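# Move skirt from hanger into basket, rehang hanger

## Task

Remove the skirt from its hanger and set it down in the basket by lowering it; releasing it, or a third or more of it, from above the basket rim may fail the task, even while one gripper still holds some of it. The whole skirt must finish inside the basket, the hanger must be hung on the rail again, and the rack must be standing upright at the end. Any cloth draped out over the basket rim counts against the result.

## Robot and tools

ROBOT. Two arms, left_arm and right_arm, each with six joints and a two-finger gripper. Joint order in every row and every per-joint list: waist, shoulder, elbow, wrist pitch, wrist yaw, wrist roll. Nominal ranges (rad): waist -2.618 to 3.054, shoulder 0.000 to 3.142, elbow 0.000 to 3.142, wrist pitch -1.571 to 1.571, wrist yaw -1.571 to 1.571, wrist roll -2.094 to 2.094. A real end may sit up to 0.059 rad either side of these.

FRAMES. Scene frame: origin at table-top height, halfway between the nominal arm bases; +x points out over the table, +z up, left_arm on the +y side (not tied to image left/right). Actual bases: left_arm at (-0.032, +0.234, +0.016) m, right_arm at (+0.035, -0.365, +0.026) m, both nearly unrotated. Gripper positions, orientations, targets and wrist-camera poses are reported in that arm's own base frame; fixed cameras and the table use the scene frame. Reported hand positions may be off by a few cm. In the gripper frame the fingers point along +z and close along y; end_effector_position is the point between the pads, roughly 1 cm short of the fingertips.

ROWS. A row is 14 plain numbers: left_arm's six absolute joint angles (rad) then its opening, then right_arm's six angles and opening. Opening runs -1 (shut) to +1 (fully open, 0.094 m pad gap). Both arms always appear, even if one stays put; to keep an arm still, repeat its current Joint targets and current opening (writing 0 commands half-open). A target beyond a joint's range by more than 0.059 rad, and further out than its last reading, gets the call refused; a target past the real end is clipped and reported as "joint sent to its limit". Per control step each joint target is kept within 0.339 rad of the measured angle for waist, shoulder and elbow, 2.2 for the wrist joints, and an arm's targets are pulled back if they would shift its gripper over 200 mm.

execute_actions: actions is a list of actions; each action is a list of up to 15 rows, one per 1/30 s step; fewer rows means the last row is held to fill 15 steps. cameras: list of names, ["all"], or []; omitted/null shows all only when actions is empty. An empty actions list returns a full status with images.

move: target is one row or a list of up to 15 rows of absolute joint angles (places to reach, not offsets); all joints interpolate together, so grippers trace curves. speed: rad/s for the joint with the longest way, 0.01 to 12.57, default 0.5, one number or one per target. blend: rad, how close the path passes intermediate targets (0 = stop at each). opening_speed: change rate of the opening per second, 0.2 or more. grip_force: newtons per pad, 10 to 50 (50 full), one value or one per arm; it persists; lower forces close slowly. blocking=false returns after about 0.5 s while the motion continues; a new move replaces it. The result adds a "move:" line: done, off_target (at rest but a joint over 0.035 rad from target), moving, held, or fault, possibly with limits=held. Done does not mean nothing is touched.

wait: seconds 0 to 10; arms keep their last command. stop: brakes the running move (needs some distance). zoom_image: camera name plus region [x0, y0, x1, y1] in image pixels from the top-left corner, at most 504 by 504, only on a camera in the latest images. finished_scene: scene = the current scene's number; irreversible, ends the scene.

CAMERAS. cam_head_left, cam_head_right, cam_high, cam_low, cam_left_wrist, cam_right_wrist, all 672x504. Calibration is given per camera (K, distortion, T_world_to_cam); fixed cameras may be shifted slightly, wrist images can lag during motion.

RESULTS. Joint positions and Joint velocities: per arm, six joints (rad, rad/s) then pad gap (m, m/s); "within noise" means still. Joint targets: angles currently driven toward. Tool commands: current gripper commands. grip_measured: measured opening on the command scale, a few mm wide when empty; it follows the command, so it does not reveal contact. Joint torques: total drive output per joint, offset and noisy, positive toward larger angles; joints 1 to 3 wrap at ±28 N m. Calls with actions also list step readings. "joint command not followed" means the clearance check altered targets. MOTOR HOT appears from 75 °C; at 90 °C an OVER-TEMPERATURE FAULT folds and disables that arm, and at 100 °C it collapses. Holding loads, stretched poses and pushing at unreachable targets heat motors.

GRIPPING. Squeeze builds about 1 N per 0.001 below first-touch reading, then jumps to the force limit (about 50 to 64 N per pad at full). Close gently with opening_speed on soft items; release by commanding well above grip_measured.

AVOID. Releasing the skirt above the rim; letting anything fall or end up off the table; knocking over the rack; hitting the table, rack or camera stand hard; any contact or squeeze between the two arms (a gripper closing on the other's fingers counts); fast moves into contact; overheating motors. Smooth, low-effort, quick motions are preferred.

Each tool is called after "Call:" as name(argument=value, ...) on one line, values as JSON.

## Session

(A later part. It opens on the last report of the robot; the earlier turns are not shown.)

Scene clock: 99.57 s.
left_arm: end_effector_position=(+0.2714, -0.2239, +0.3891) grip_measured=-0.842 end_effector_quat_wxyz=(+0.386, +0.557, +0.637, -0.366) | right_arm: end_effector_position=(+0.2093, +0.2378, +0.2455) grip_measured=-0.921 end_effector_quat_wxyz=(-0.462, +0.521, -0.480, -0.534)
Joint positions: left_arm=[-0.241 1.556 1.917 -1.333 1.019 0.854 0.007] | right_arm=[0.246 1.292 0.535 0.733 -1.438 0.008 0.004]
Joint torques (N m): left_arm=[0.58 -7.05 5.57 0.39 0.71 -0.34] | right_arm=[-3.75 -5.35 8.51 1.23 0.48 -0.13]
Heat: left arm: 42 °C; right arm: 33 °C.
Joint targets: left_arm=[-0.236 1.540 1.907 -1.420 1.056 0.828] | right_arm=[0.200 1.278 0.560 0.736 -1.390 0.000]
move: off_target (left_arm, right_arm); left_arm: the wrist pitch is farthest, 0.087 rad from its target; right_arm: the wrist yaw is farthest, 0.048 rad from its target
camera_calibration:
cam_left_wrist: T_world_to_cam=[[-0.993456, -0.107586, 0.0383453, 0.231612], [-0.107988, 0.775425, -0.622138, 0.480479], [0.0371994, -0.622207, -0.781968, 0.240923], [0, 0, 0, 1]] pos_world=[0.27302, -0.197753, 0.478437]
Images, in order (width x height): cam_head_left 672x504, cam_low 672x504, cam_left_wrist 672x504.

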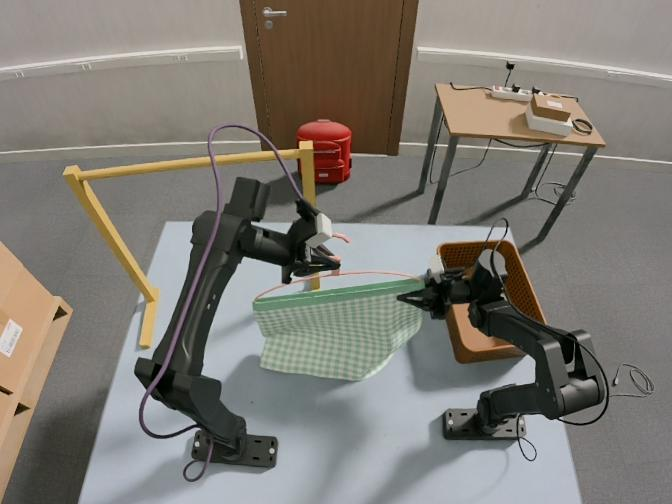

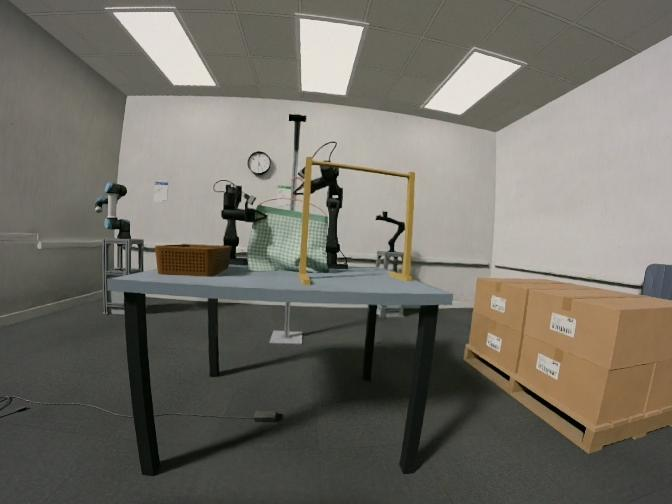

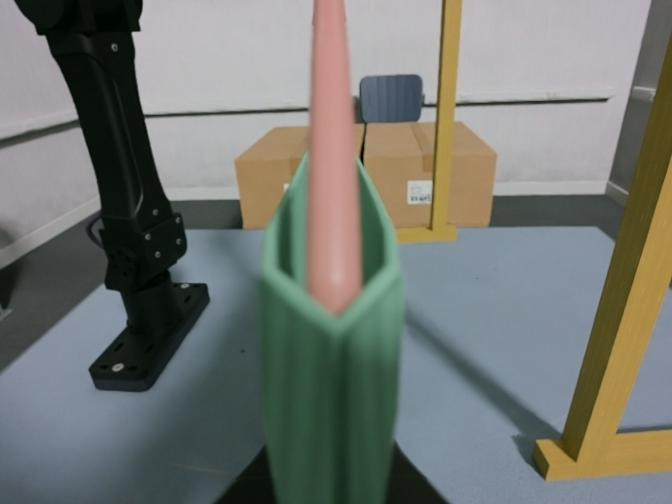

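Call:
move(target=[-0.236,1.540,1.907,-1.05,1.056,0.828,-1.0,0.141,1.569,0.325,1.10,-1.45,0,-1.0], speed=0.3, cameras=["cam_head_left","cam_low","cam_left_wrist"])

Call:
zoom_image(camera="cam_head_left", region=[230, 230, 450, 400])

Scene clock: 107.47 s.
left_arm: end_effector_position=(+0.2961, -0.2414, +0.3591) grip_measured=-0.843 end_effector_quat_wxyz=(+0.383, +0.578, +0.634, -0.342) | right_arm: end_effector_position=(+0.2201, +0.2290, +0.1954) grip_measured=-0.921 end_effector_quat_wxyz=(+0.508, -0.527, +0.464, +0.499)
Joint positions: left_arm=[-0.292 1.603 1.853 -1.198 0.951 0.857 0.007] | right_arm=[0.206 1.52 0.388 1.228 -1.42 0.024 0.004]
Joint torques (N m): left_arm=[5.57 -11.96 11.59 2.76 1.35 -0.4] | right_arm=[-5.38 -0.51 -0.73 -0.17 -0.29 -0.25]
Heat: left arm: 39 °C; right arm: 34 °C.
Joint targets: left_arm=[-0.236 1.540 1.907 -1.050 1.056 0.828] | right_arm=[0.141 1.569 0.325 1.100 -1.450 0.000]
move: off_target (left_arm, right_arm); left_arm: the wrist pitch is farthest, 0.148 rad from its target; right_arm: the wrist pitch is farthest, 0.128 rad from its target
camera_calibration:
cam_left_wrist: T_world_to_cam=[[-0.995463, -0.0949047, -0.00678357, 0.275287], [-0.0727783, 0.805422, -0.588217, 0.462706], [0.0612882, -0.585054, -0.808675, 0.217056], [0, 0, 0, 1]] pos_world=[0.29441, -0.219558, 0.449567]
Images, in order (width x height): cam_head_left 672x504, cam_low 672x504, cam_left_wrist 672x504.

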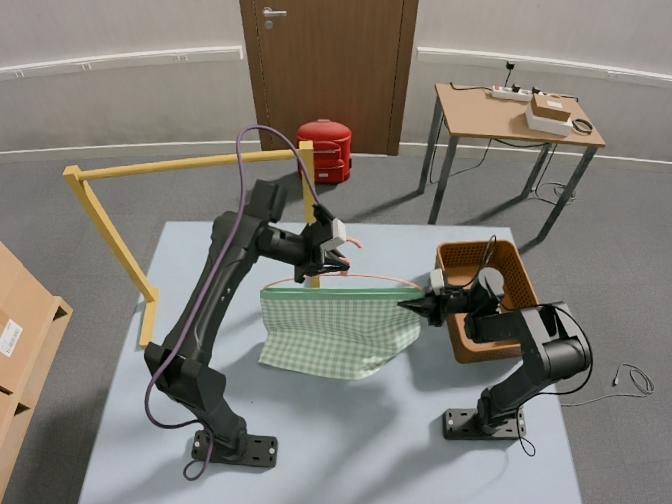

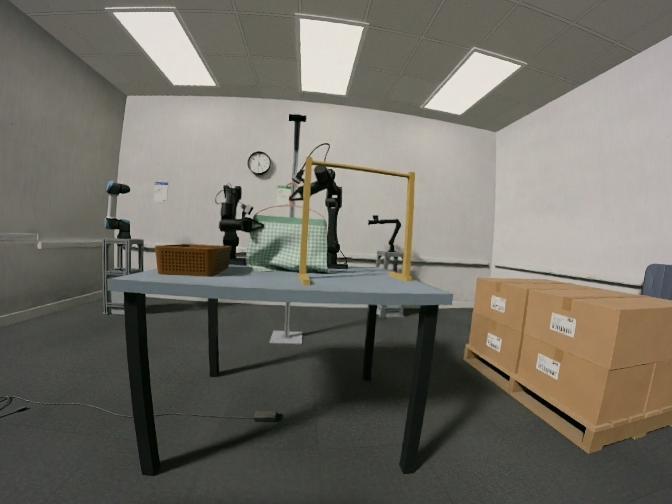

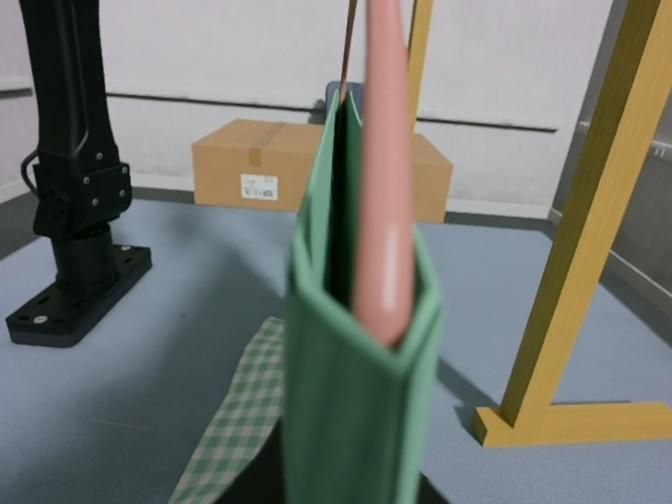

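Scaled by 2.291.

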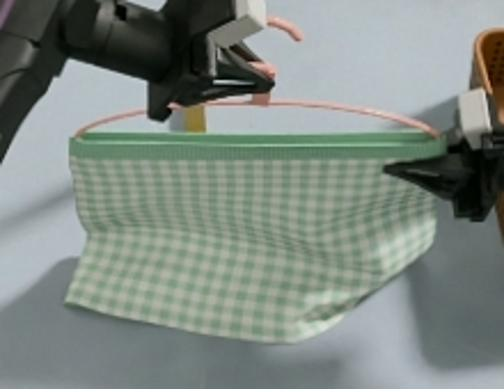

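Call:
zoom_image(camera="cam_left_wrist", region=[270, 180, 470, 400])

Call:
zoom_image(camera="cam_head_left", region=[390, 265, 440, 315])

Call:
zoom_image(camera="cam_head_left", region=[245, 270, 295, 320])

Scaled by 2.291.

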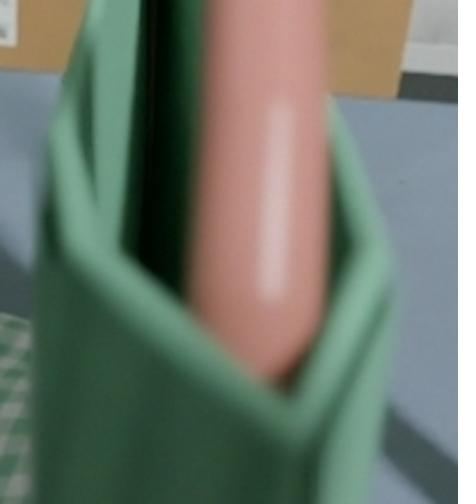

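Scaled by 10.080.

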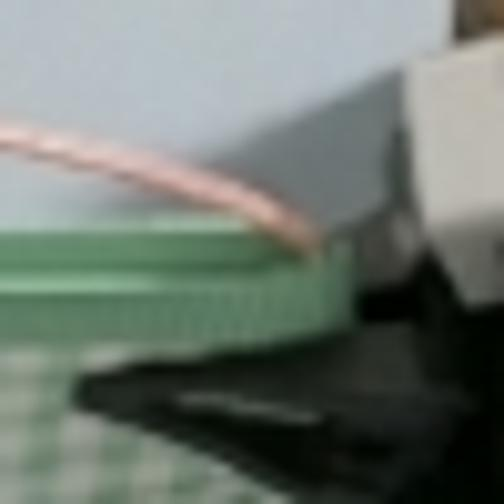

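Scaled by 10.080.

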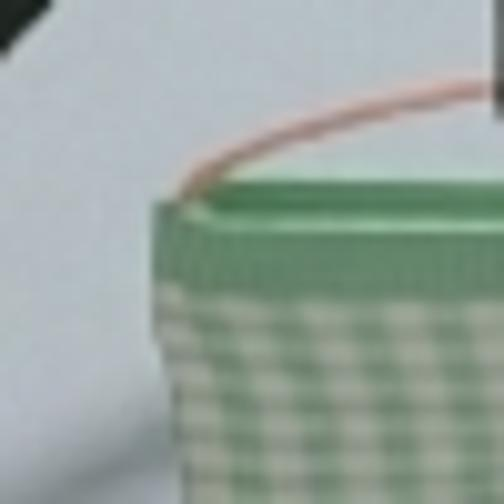

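Call:
move(target=[[-0.236,1.540,1.907,-1.264,1.056,0.828,-1.0,0.32,1.278,0.542,0.736,-1.27,0,-1.0],[-0.236,1.540,1.907,-1.264,1.056,0.828,-1.0,0.32,1.278,0.542,0.736,-1.27,0,0.8],[-0.236,1.540,1.907,-1.264,1.056,0.828,-1.0,0.272,1.461,0.391,1.07,-1.322,0,0.8]], speed=0.5, cameras=["cam_head_left","cam_head_right","cam_left_wrist"])

Call:
zoom_image(camera="cam_head_left", region=[230, 230, 450, 400])

Scene clock: 126.20 s.
left_arm: end_effector_position=(+0.2810, -0.2224, +0.3839) grip_measured=-0.843 end_effector_quat_wxyz=(+0.393, +0.551, +0.641, -0.360) | right_arm: end_effector_position=(+0.2189, +0.2459, +0.1989) grip_measured=+0.797 end_effector_quat_wxyz=(+0.493, -0.505, +0.494, +0.507)
Joint positions: left_arm=[-0.232 1.552 1.882 -1.275 1.011 0.834 0.007] | right_arm=[0.281 1.452 0.401 1.059 -1.315 0.011 0.084]
Joint torques (N m): left_arm=[-0.29 -6.76 8.73 1.38 0.78 -0.12] | right_arm=[-0.68 -3.86 4.33 1.34 -0.04 -0.17]
Motor temperatures (°C): left_arm=[28 34 43 41 28 27 27] | right_arm=[28 27 33 31 24 25 26]
Heat: left arm: 43 °C; right arm: 33 °C.
Joint targets: left_arm=[-0.236 1.540 1.907 -1.264 1.056 0.828] | right_arm=[0.272 1.461 0.391 1.070 -1.322 0.000]
move: off_target (left_arm); target 2's new numbers were sent with right_arm's wrist yaw 0.048 rad from that target; left_arm: the wrist yaw is farthest, 0.045 rad from its target
camera_calibration:
cam_left_wrist: T_world_to_cam=[[-0.991098, -0.129702, 0.0300395, 0.239103], [-0.119938, 0.771893, -0.624336, 0.480525], [0.0577902, -0.622381, -0.780578, 0.231015], [0, 0, 0, 1]] pos_world=[0.281258, -0.196123, 0.473151]
Images, in order (width x height): cam_head_left 672x504, cam_head_right 672x504, cam_left_wrist 672x504.

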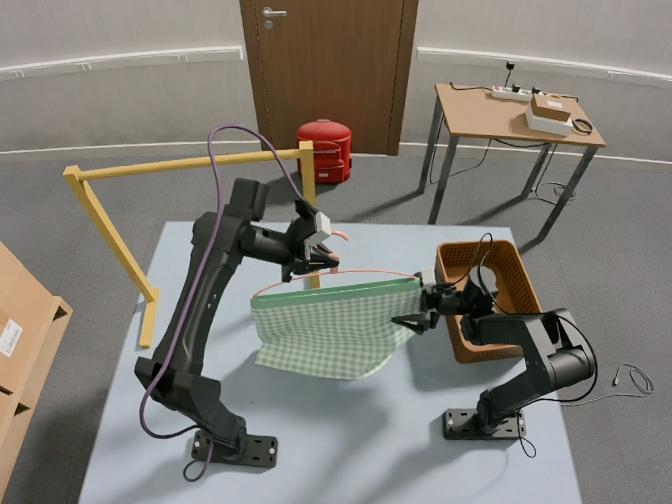

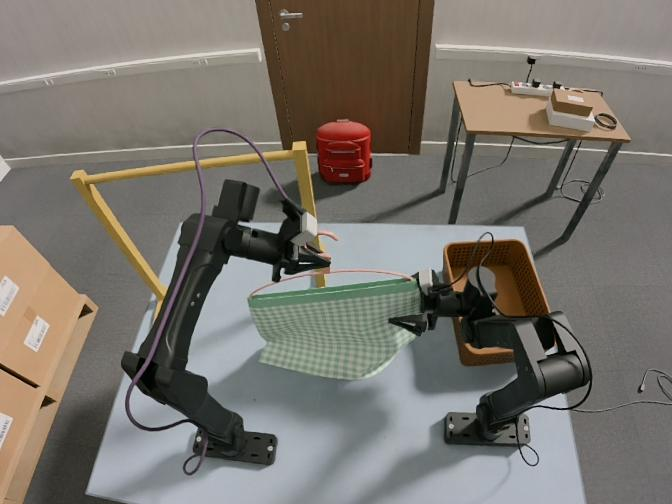

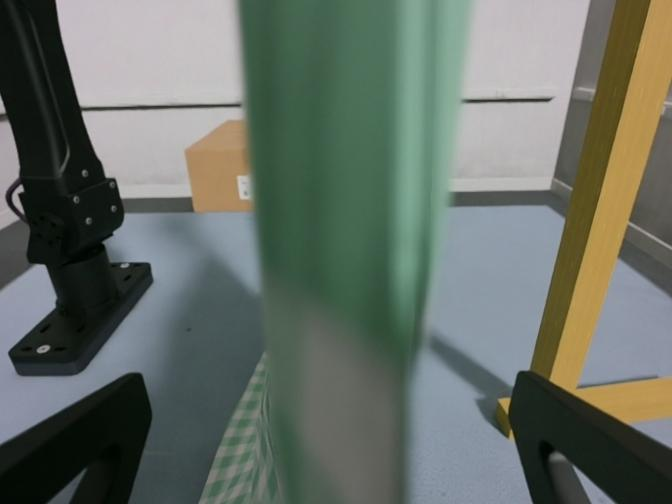

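Scaled by 2.291.

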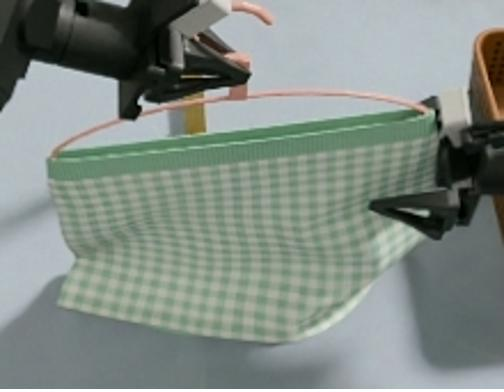

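Call:
move(target=[[-0.236,1.540,1.907,-1.264,1.056,0.828,-1.0,0.17,1.461,0.391,1.07,-1.424,0,0.8],[-0.236,1.540,1.907,-1.264,1.056,0.828,-1.0,0.17,1.461,0.391,1.07,-1.424,0,-1.0],[-0.236,1.59,2.02,-1.30,1.056,0.828,-1.0,0.13,1.95,0.307,1.45,-1.46,0,-1.0]], speed=0.4, opening_speed=2, cameras=["cam_head_left","cam_low","cam_left_wrist"])

Call:
zoom_image(camera="cam_head_left", region=[230, 230, 450, 400])

Scene clock: 133.33 s.
left_arm: end_effector_position=(+0.2810, -0.2265, +0.4099) grip_measured=-0.843 end_effector_quat_wxyz=(+0.418, +0.562, +0.619, -0.356) | right_arm: end_effector_position=(+0.2216, +0.2149, +0.1155) grip_measured=-0.972 end_effector_quat_wxyz=(+0.465, -0.493, +0.510, +0.529)
Joint positions: left_arm=[-0.239 1.578 1.989 -1.29 1.029 0.834 0.007] | right_arm=[0.146 1.907 0.318 1.517 -1.473 0.01 0.001]
Joint torques (N m): left_arm=[0.35 -4.82 9.05 1.24 0.59 -0.11] | right_arm=[-1.28 -2.33 1.44 0.5 0.06 -0.11]
Heat: left arm: 42 °C; right arm: 33 °C.
Joint targets: left_arm=[-0.236 1.590 2.020 -1.300 1.056 0.828] | right_arm=[0.130 1.950 0.307 1.450 -1.460 0.000]
move: off_target (right_arm); right_arm: the wrist pitch is farthest, 0.067 rad from its target
camera_calibration:
cam_left_wrist: T_world_to_cam=[[-0.993319, -0.111999, -0.0278281, 0.26609], [-0.0667636, 0.754381, -0.653033, 0.492838], [0.0941322, -0.646812, -0.756818, 0.223345], [0, 0, 0, 1]] pos_world=[0.276192, -0.197523, 0.498275]
Images, in order (width x height): cam_head_left 672x504, cam_low 672x504, cam_left_wrist 672x504.

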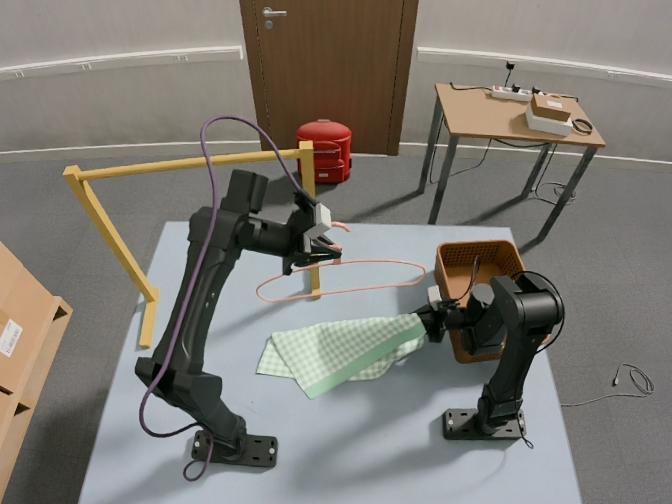

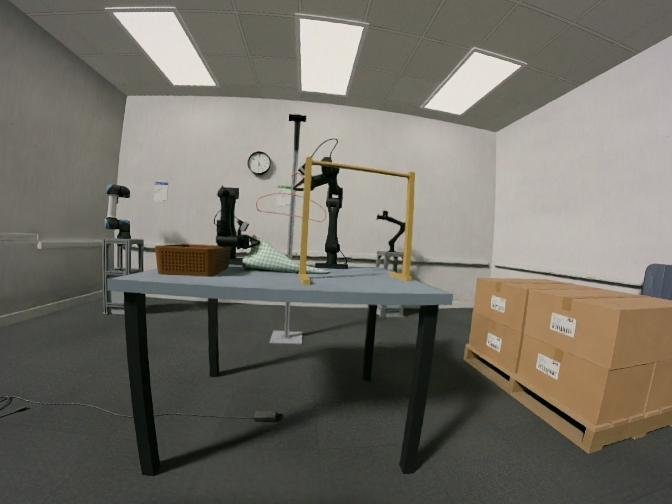

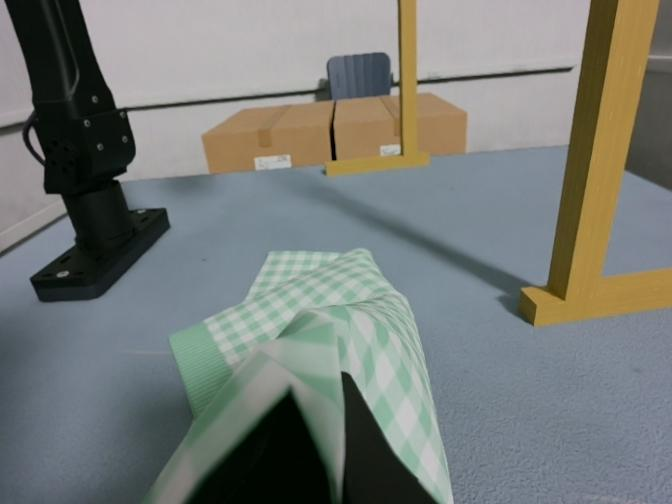

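Scaled by 2.291.

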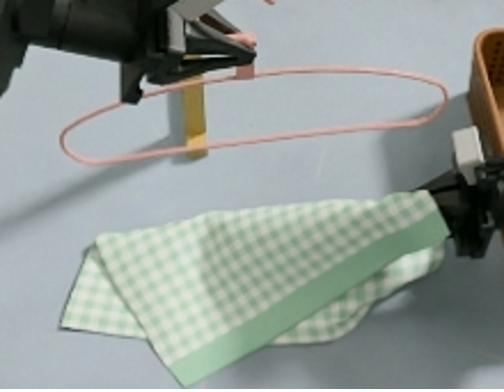

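Call:
move(target=[[0.223,1.072,1.877,-1.323,0.661,0.337,-1.0,0.15,1.85,0.33,1.4,-1.46,0,-1.0],[0.191,1.094,1.988,-1.294,0,0,-1.0,0.6,1.323,1.912,-0.938,0,0,-1.0]], speed=0.6, blend=[0.08,0], cameras=["all"])

Scene clock: 154.17 s.
left_arm: end_effector_position=(+0.2324, +0.0462, +0.4706) grip_measured=-0.843 end_effector_quat_wxyz=(+0.531, -0.079, +0.842, +0.051) | right_arm: end_effector_position=(+0.3034, +0.2060, +0.4509) grip_measured=-0.972 end_effector_quat_wxyz=(+0.518, -0.242, +0.804, +0.163)
Joint positions: left_arm=[0.198 1.092 1.961 -1.315 0.009 0.006 0.007] | right_arm=[0.591 1.339 1.882 -0.965 -0.006 0.01 0.001]
Joint torques (N m): left_arm=[-0.65 0.05 7.12 2.19 -0.1 -0.11] | right_arm=[0.58 -5.41 8.46 1.98 0.1 -0.1]
Heat: left arm: 39 °C; right arm: 33 °C.
Joint targets: left_arm=[0.191 1.094 1.988 -1.294 0.000 0.000] | right_arm=[0.600 1.323 1.912 -0.938 0.000 0.000]
move: done
camera_calibration:
cam_left_wrist: T_world_to_cam=[[0.184502, -0.982832, 0.000253006, 0.00335671], [-0.767666, -0.144271, -0.624399, 0.514466], [0.613716, 0.115008, -0.781105, 0.305675], [0, 0, 0, 1]] pos_world=[0.206721, 0.0423662, 0.559996]
cam_right_wrist: T_world_to_cam=[[0.570554, -0.821252, -0.00370594, -0.00381298], [-0.631181, -0.435608, -0.64176, 0.606186], [0.525432, 0.368498, -0.766896, 0.202159], [0, 0, 0, 1]] pos_world=[0.278568, 0.186433, 0.544047]

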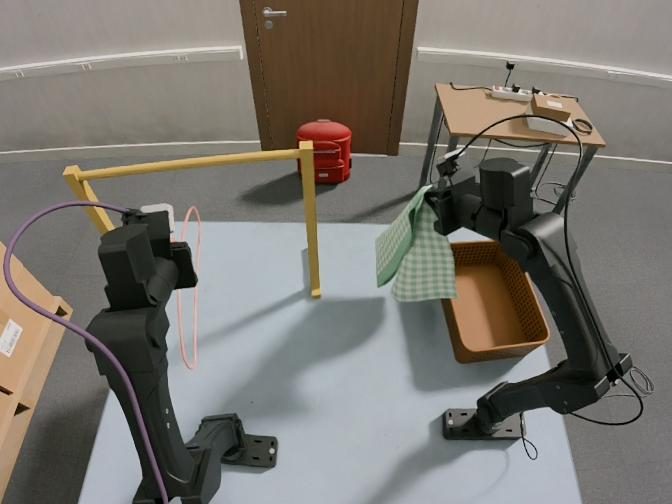

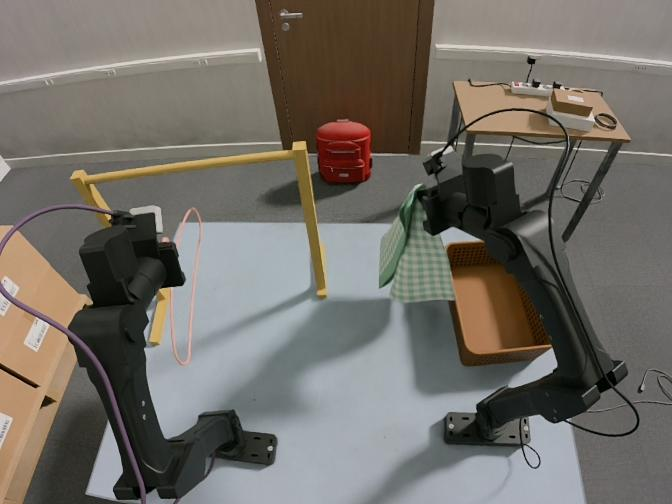

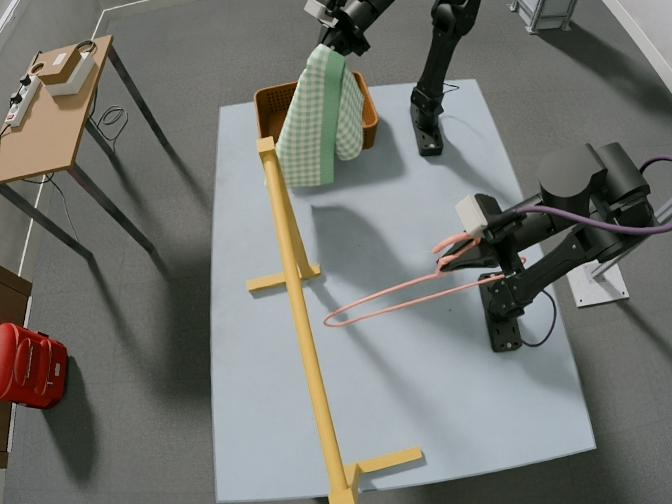

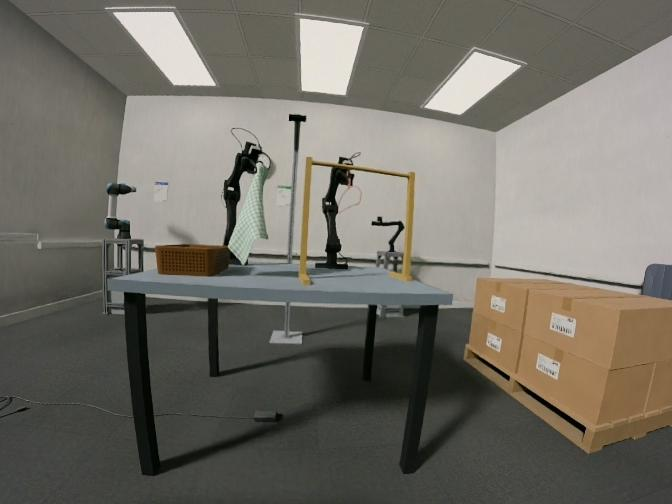

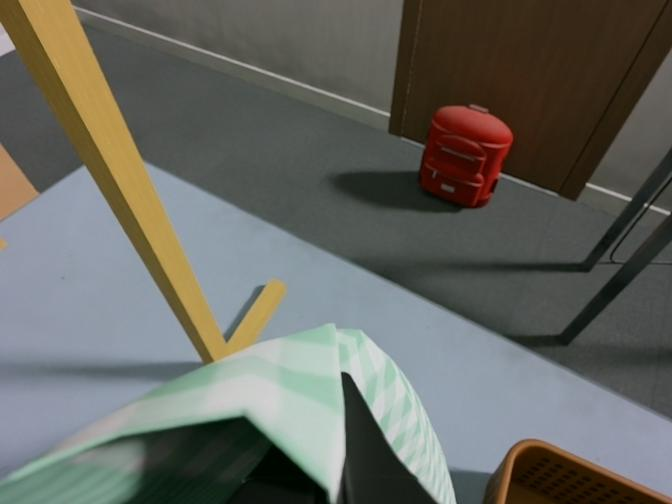

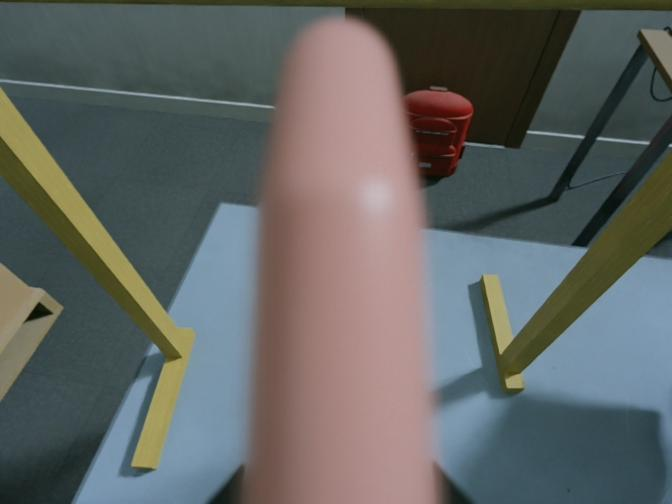

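Call:
zoom_image(camera="cam_high", region=[310, 180, 540, 340])

Call:
zoom_image(camera="cam_head_left", region=[100, 150, 240, 390])

Call:
zoom_image(camera="cam_low", region=[290, 140, 430, 290])

Call:
move(target=[[0.191,1.094,1.988,-1.294,0,0,-1.0,0.58,1.225,1.920,-0.695,0,0,-1.0],[0.191,1.094,1.988,-1.294,0,0,-1.0,0.0,1.225,1.92,-0.695,0,0,-1.0]], speed=0.5, blend=[0.05,0], blocking=false)

Scaled by 2.191.

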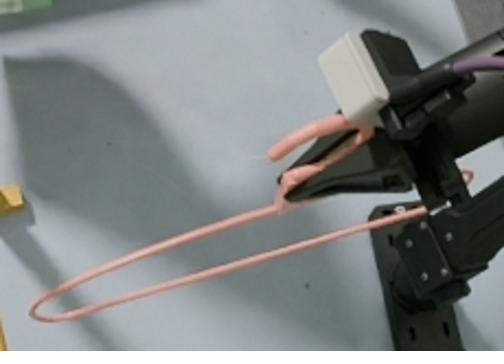

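Scaled by 2.100.

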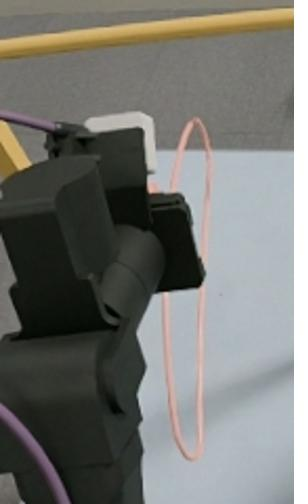

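Scaled by 3.360.

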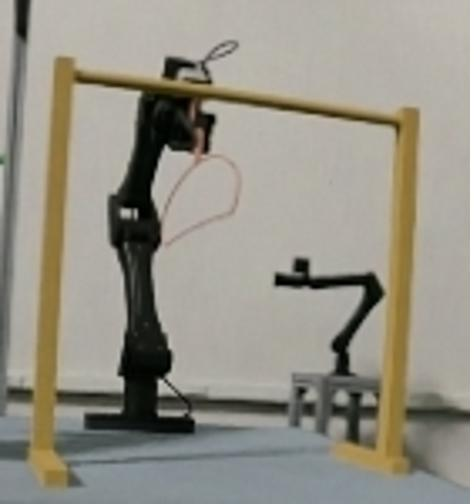

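Scene clock: 161.20 s.
left_arm: end_effector_position=(+0.2324, +0.0462, +0.4706) grip_measured=-0.843 end_effector_quat_wxyz=(+0.531, -0.079, +0.842, +0.051) | right_arm: end_effector_position=(+0.2939, +0.1991, +0.5009) grip_measured=-0.972 end_effector_quat_wxyz=(+0.590, -0.226, +0.753, +0.185)
Joint positions: left_arm=[0.198 1.092 1.961 -1.315 0.009 0.005 0.007] | right_arm=[0.59 1.278 1.882 -0.841 -0.006 0.01 0.001]
Joint velocities: left_arm=[within noise] | right_arm=[-0.066 -0.256 -0.007 0.491 0.022 -0.007 -0.001]
Joint torques (N m): left_arm=[-0.68 0.09 7.12 2.2 -0.11 -0.11] | right_arm=[-0.57 -5.78 8.94 2.29 0.04 -0.11]
Motor temperatures (°C): left_arm=[27 32 38 38 26 27 27] | right_arm=[27 27 34 33 24 25 27]
Heat: left arm: 38 °C; right arm: 34 °C.
Joint targets: left_arm=[0.191 1.094 1.988 -1.294 0.000 0.000] | right_arm=[0.578 1.235 1.919 -0.720 0.000 0.000]
Tool commands: left_gripper/opening=-1.0 right_gripper/opening=-1.0
move: running; path passed 0 of 2 targets; right_arm: the waist is farthest, 0.590 rad from its target

Call:
zoom_image(camera="cam_high", region=[410, 180, 510, 290])

Call:
zoom_image(camera="cam_low", region=[330, 150, 370, 200])

Call:
zoom_image(camera="cam_head_right", region=[120, 190, 220, 300])

Scaled by 4.582.
This view is cut from an older image: the scene may have changed since it was taken.

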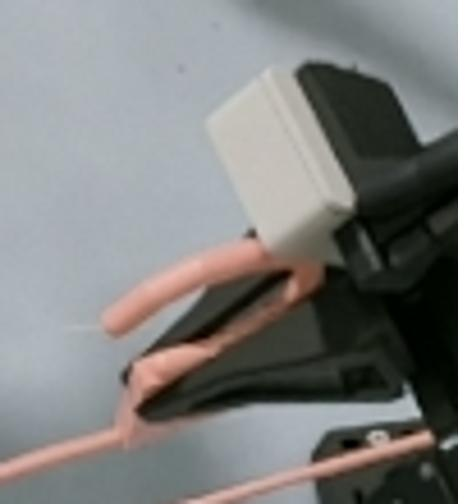

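Scaled by 10.080.
This view is cut from an older image: the scene may have changed since it was taken.

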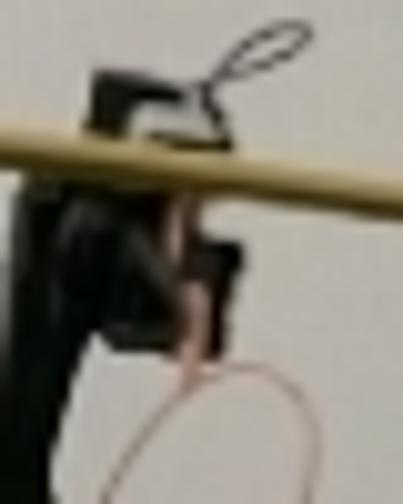

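Scaled by 4.582.
This view is cut from an older image: the scene may have changed since it was taken.

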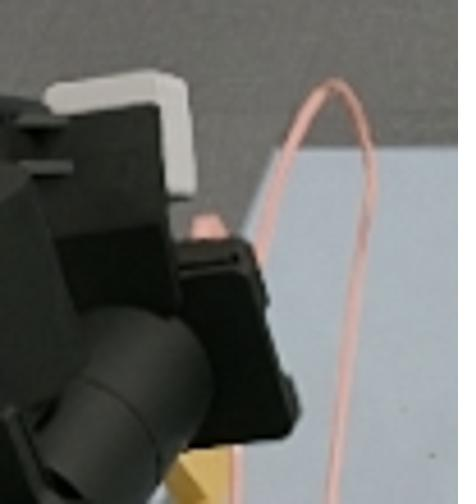

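Call:
move(target=[0.197,1.0245,1.609,-0.76,0,0,-1.0,0.0,1.225,1.92,-0.695,0,0,-1.0], speed=0.5, cameras=["all"])

Call:
zoom_image(camera="cam_high", region=[350, 160, 490, 300])

Scene clock: 189.23 s.
left_arm: end_effector_position=(+0.2983, +0.0595, +0.4800) grip_measured=-0.843 end_effector_quat_wxyz=(+0.629, -0.072, +0.772, +0.061) | right_arm: end_effector_position=(+0.3419, +0.0035, +0.5397) grip_measured=-0.972 end_effector_quat_wxyz=(+0.671, +0.001, +0.741, +0.006)
Joint positions: left_arm=[0.198 1.04 1.62 -0.783 0.008 0.005 0.007] | right_arm=[0.007 1.239 1.891 -0.751 0 0.01 0.001]
Joint torques (N m): left_arm=[-0.08 -2.37 5.42 2.32 -0.1 -0.12] | right_arm=[-0.61 -3.95 7.69 2.32 -0.01 -0.13]
Motor temperatures (°C): left_arm=[27 31 37 40 25 26 27] | right_arm=[27 26 34 42 24 25 27]
Heat: left arm: 40 °C; right arm: 42 °C.
Joint targets: left_arm=[0.197 1.025 1.609 -0.760 0.000 0.000] | right_arm=[0.000 1.225 1.920 -0.695 0.000 0.000]
earlier move: off_target (right_arm)
move: off_target (right_arm); right_arm: the wrist pitch is farthest, 0.056 rad from its target
camera_calibration:
cam_left_wrist: T_world_to_cam=[[0.185214, -0.982695, -0.00253596, 0.00547974], [-0.598142, -0.110687, -0.793709, 0.601553], [0.779693, 0.148523, -0.608292, 0.136643], [0, 0, 0, 1]] pos_world=[0.25226, 0.0516744, 0.560591]
cam_right_wrist: T_world_to_cam=[[0.0178584, -0.999838, 0.00231535, -0.00542922], [-0.523733, -0.0113271, -0.851807, 0.674455], [0.851695, 0.0139993, -0.52385, 0.0832398], [0, 0, 0, 1]] pos_world=[0.282436, 0.00104598, 0.618123]

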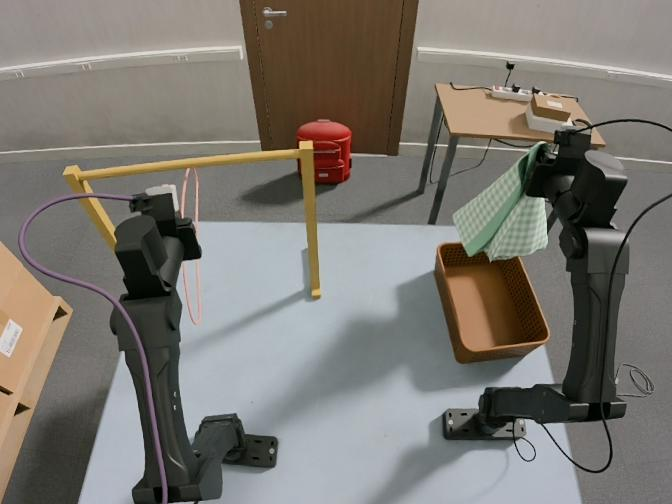

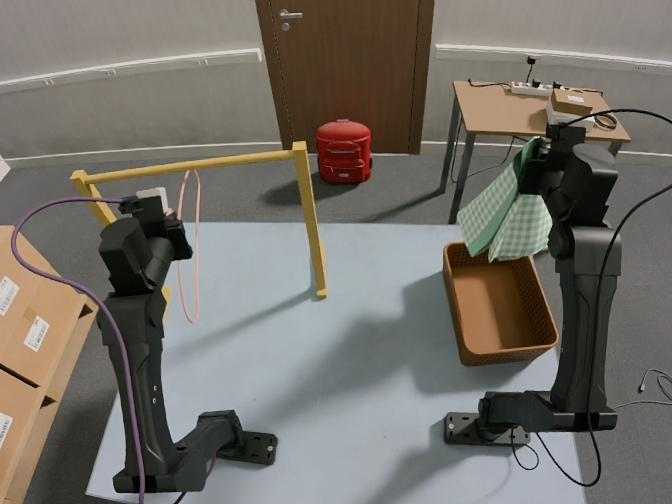

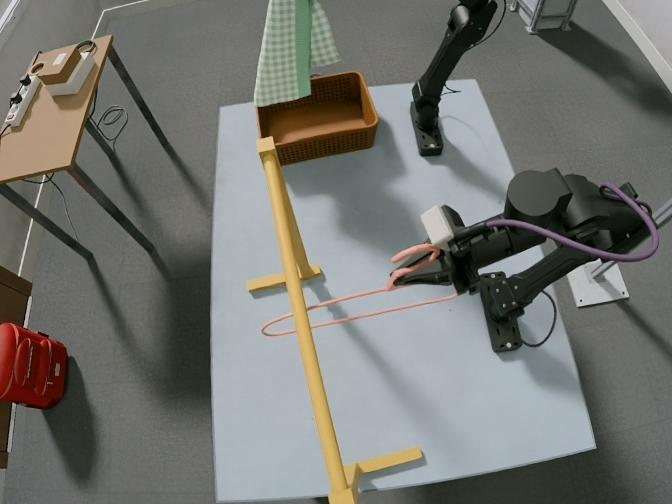

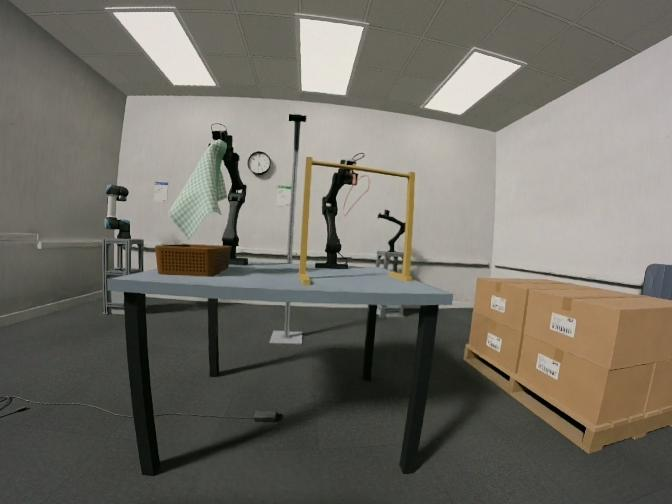

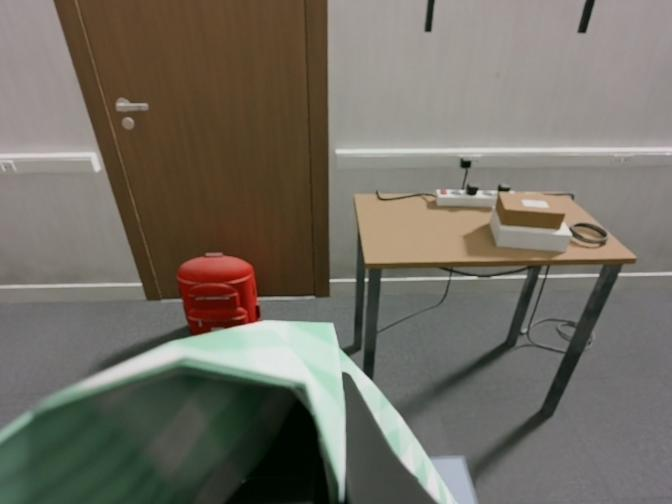

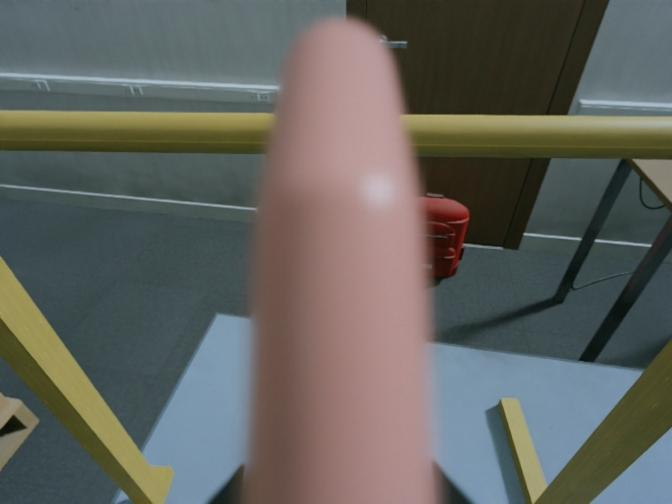

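Scaled by 3.600.

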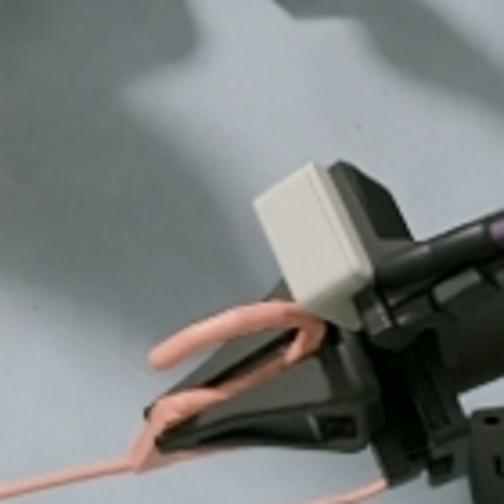

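Call:
move(target=[[0.197,1.066,1.677,-0.786,0,0,-1.0,0.0,0.939,1.601,-0.662,0,0,-1.0],[0.197,1.285,1.674,-0.564,0,0,-1.0,0.0,0.934,1.458,-0.873,0,0,-1.0]], speed=0.4, blend=[0.04,0], cameras=["all"])

Call:
zoom_image(camera="cam_high", region=[240, 190, 440, 340])

Call:
zoom_image(camera="cam_head_right", region=[120, 130, 240, 250])

Call:
zoom_image(camera="cam_low", region=[320, 145, 390, 215])

Scene clock: 207.53 s.
left_arm: end_effector_position=(+0.3909, +0.0781, +0.4596) grip_measured=-0.843 end_effector_quat_wxyz=(+0.621, -0.073, +0.778, +0.060) | right_arm: end_effector_position=(+0.2811, +0.0030, +0.4117) grip_measured=-0.972 end_effector_quat_wxyz=(+0.560, +0.001, +0.829, +0.005)
Joint positions: left_arm=[0.198 1.288 1.651 -0.586 0.008 0.005 0.007] | right_arm=[0.007 0.943 1.459 -0.899 0 0.01 0.001]
Joint torques (N m): left_arm=[-0.1 -4.22 9.2 2.28 -0.11 -0.11] | right_arm=[-0.61 -1.32 5.56 1.98 -0.02 -0.14]
Heat: left arm: 41 °C; right arm: 44 °C.
Joint targets: left_arm=[0.197 1.285 1.674 -0.564 0.000 0.000] | right_arm=[0.000 0.934 1.458 -0.873 0.000 0.000]
move: done
camera_calibration:
cam_left_wrist: T_world_to_cam=[[0.185233, -0.982692, -0.00228955, 0.00639708], [-0.613718, -0.113863, -0.781271, 0.643415], [0.767488, 0.146122, -0.624187, 0.0614637], [0, 0, 0, 1]] pos_world=[0.346518, 0.0705661, 0.541061]
cam_right_wrist: T_world_to_cam=[[0.018026, -0.999837, -0.000805491, -0.00327702], [-0.741248, -0.0128233, -0.671108, 0.520299], [0.670989, 0.0126945, -0.741359, 0.208385], [0, 0, 0, 1]] pos_world=[0.245905, 0.000750096, 0.503663]

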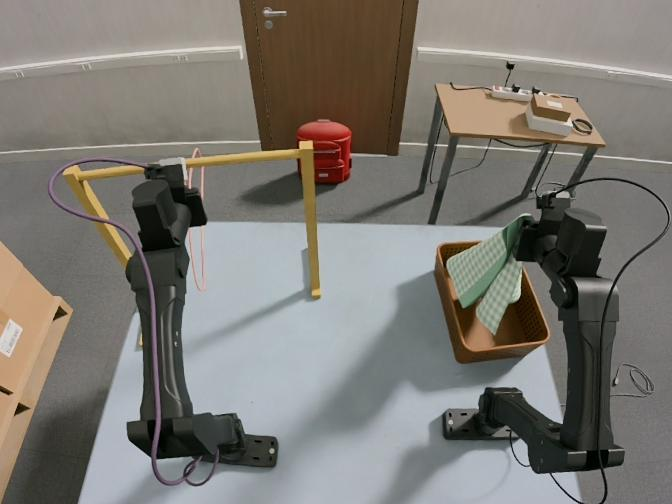

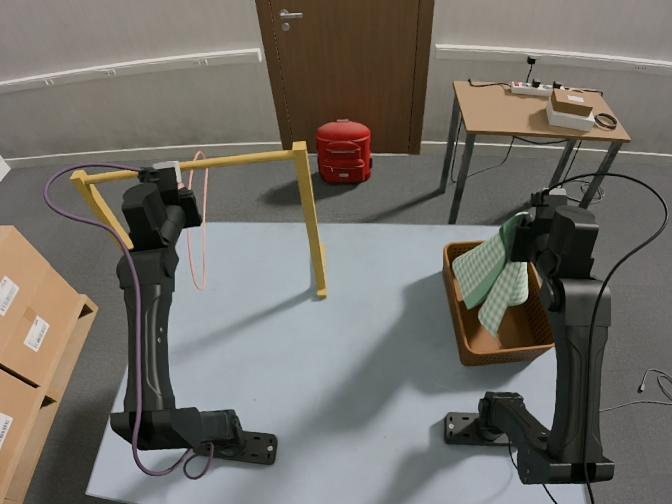

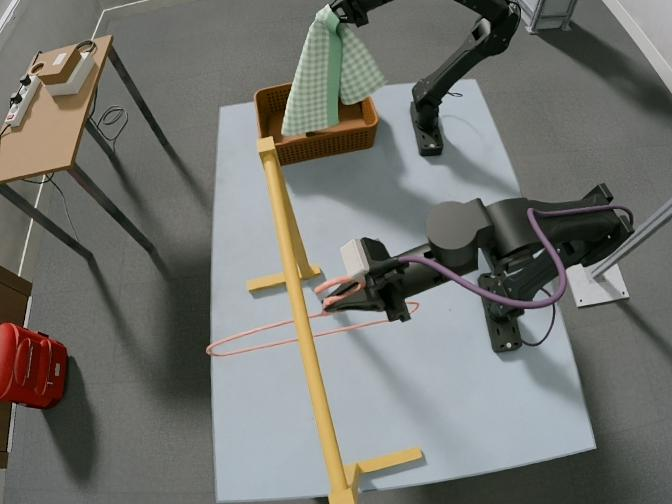

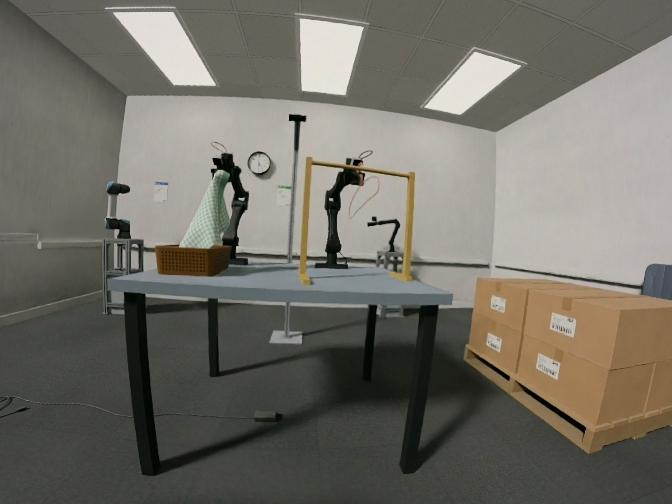

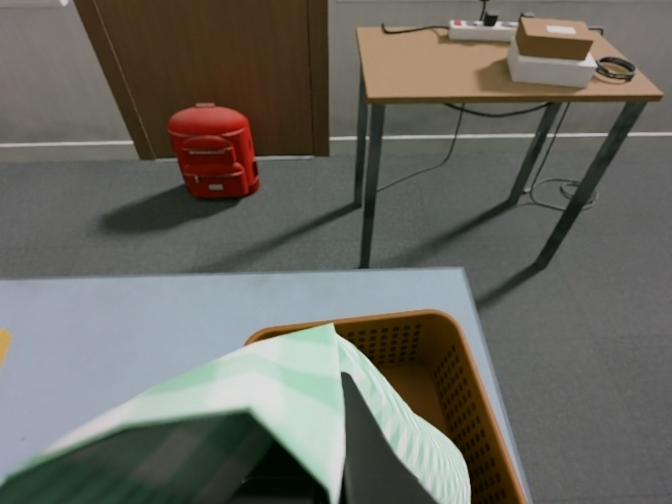

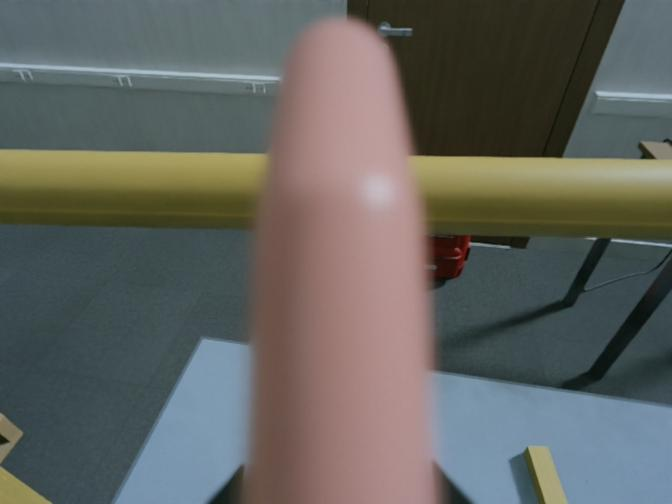

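Scaled by 2.520.

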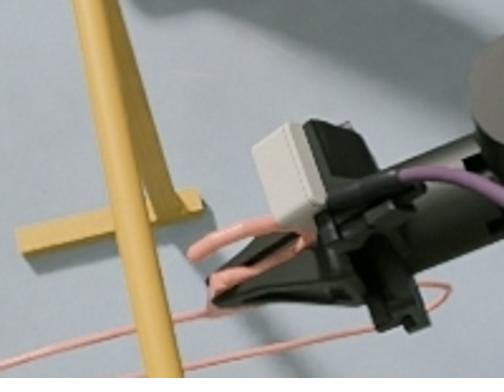

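Scaled by 4.200.

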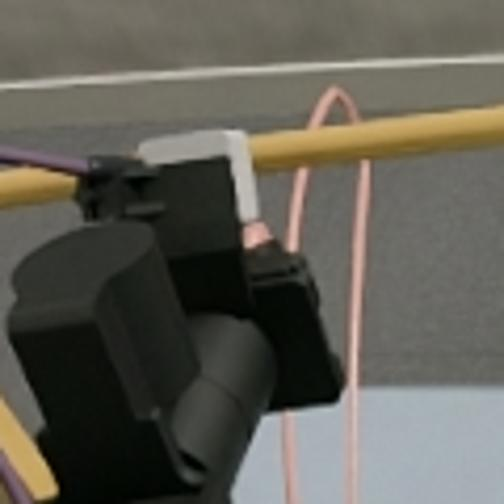

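Scaled by 7.200.

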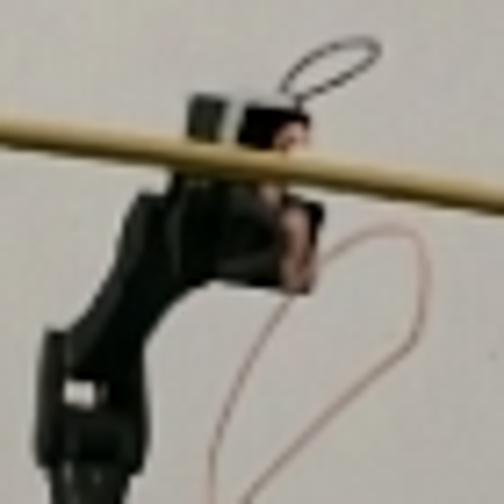

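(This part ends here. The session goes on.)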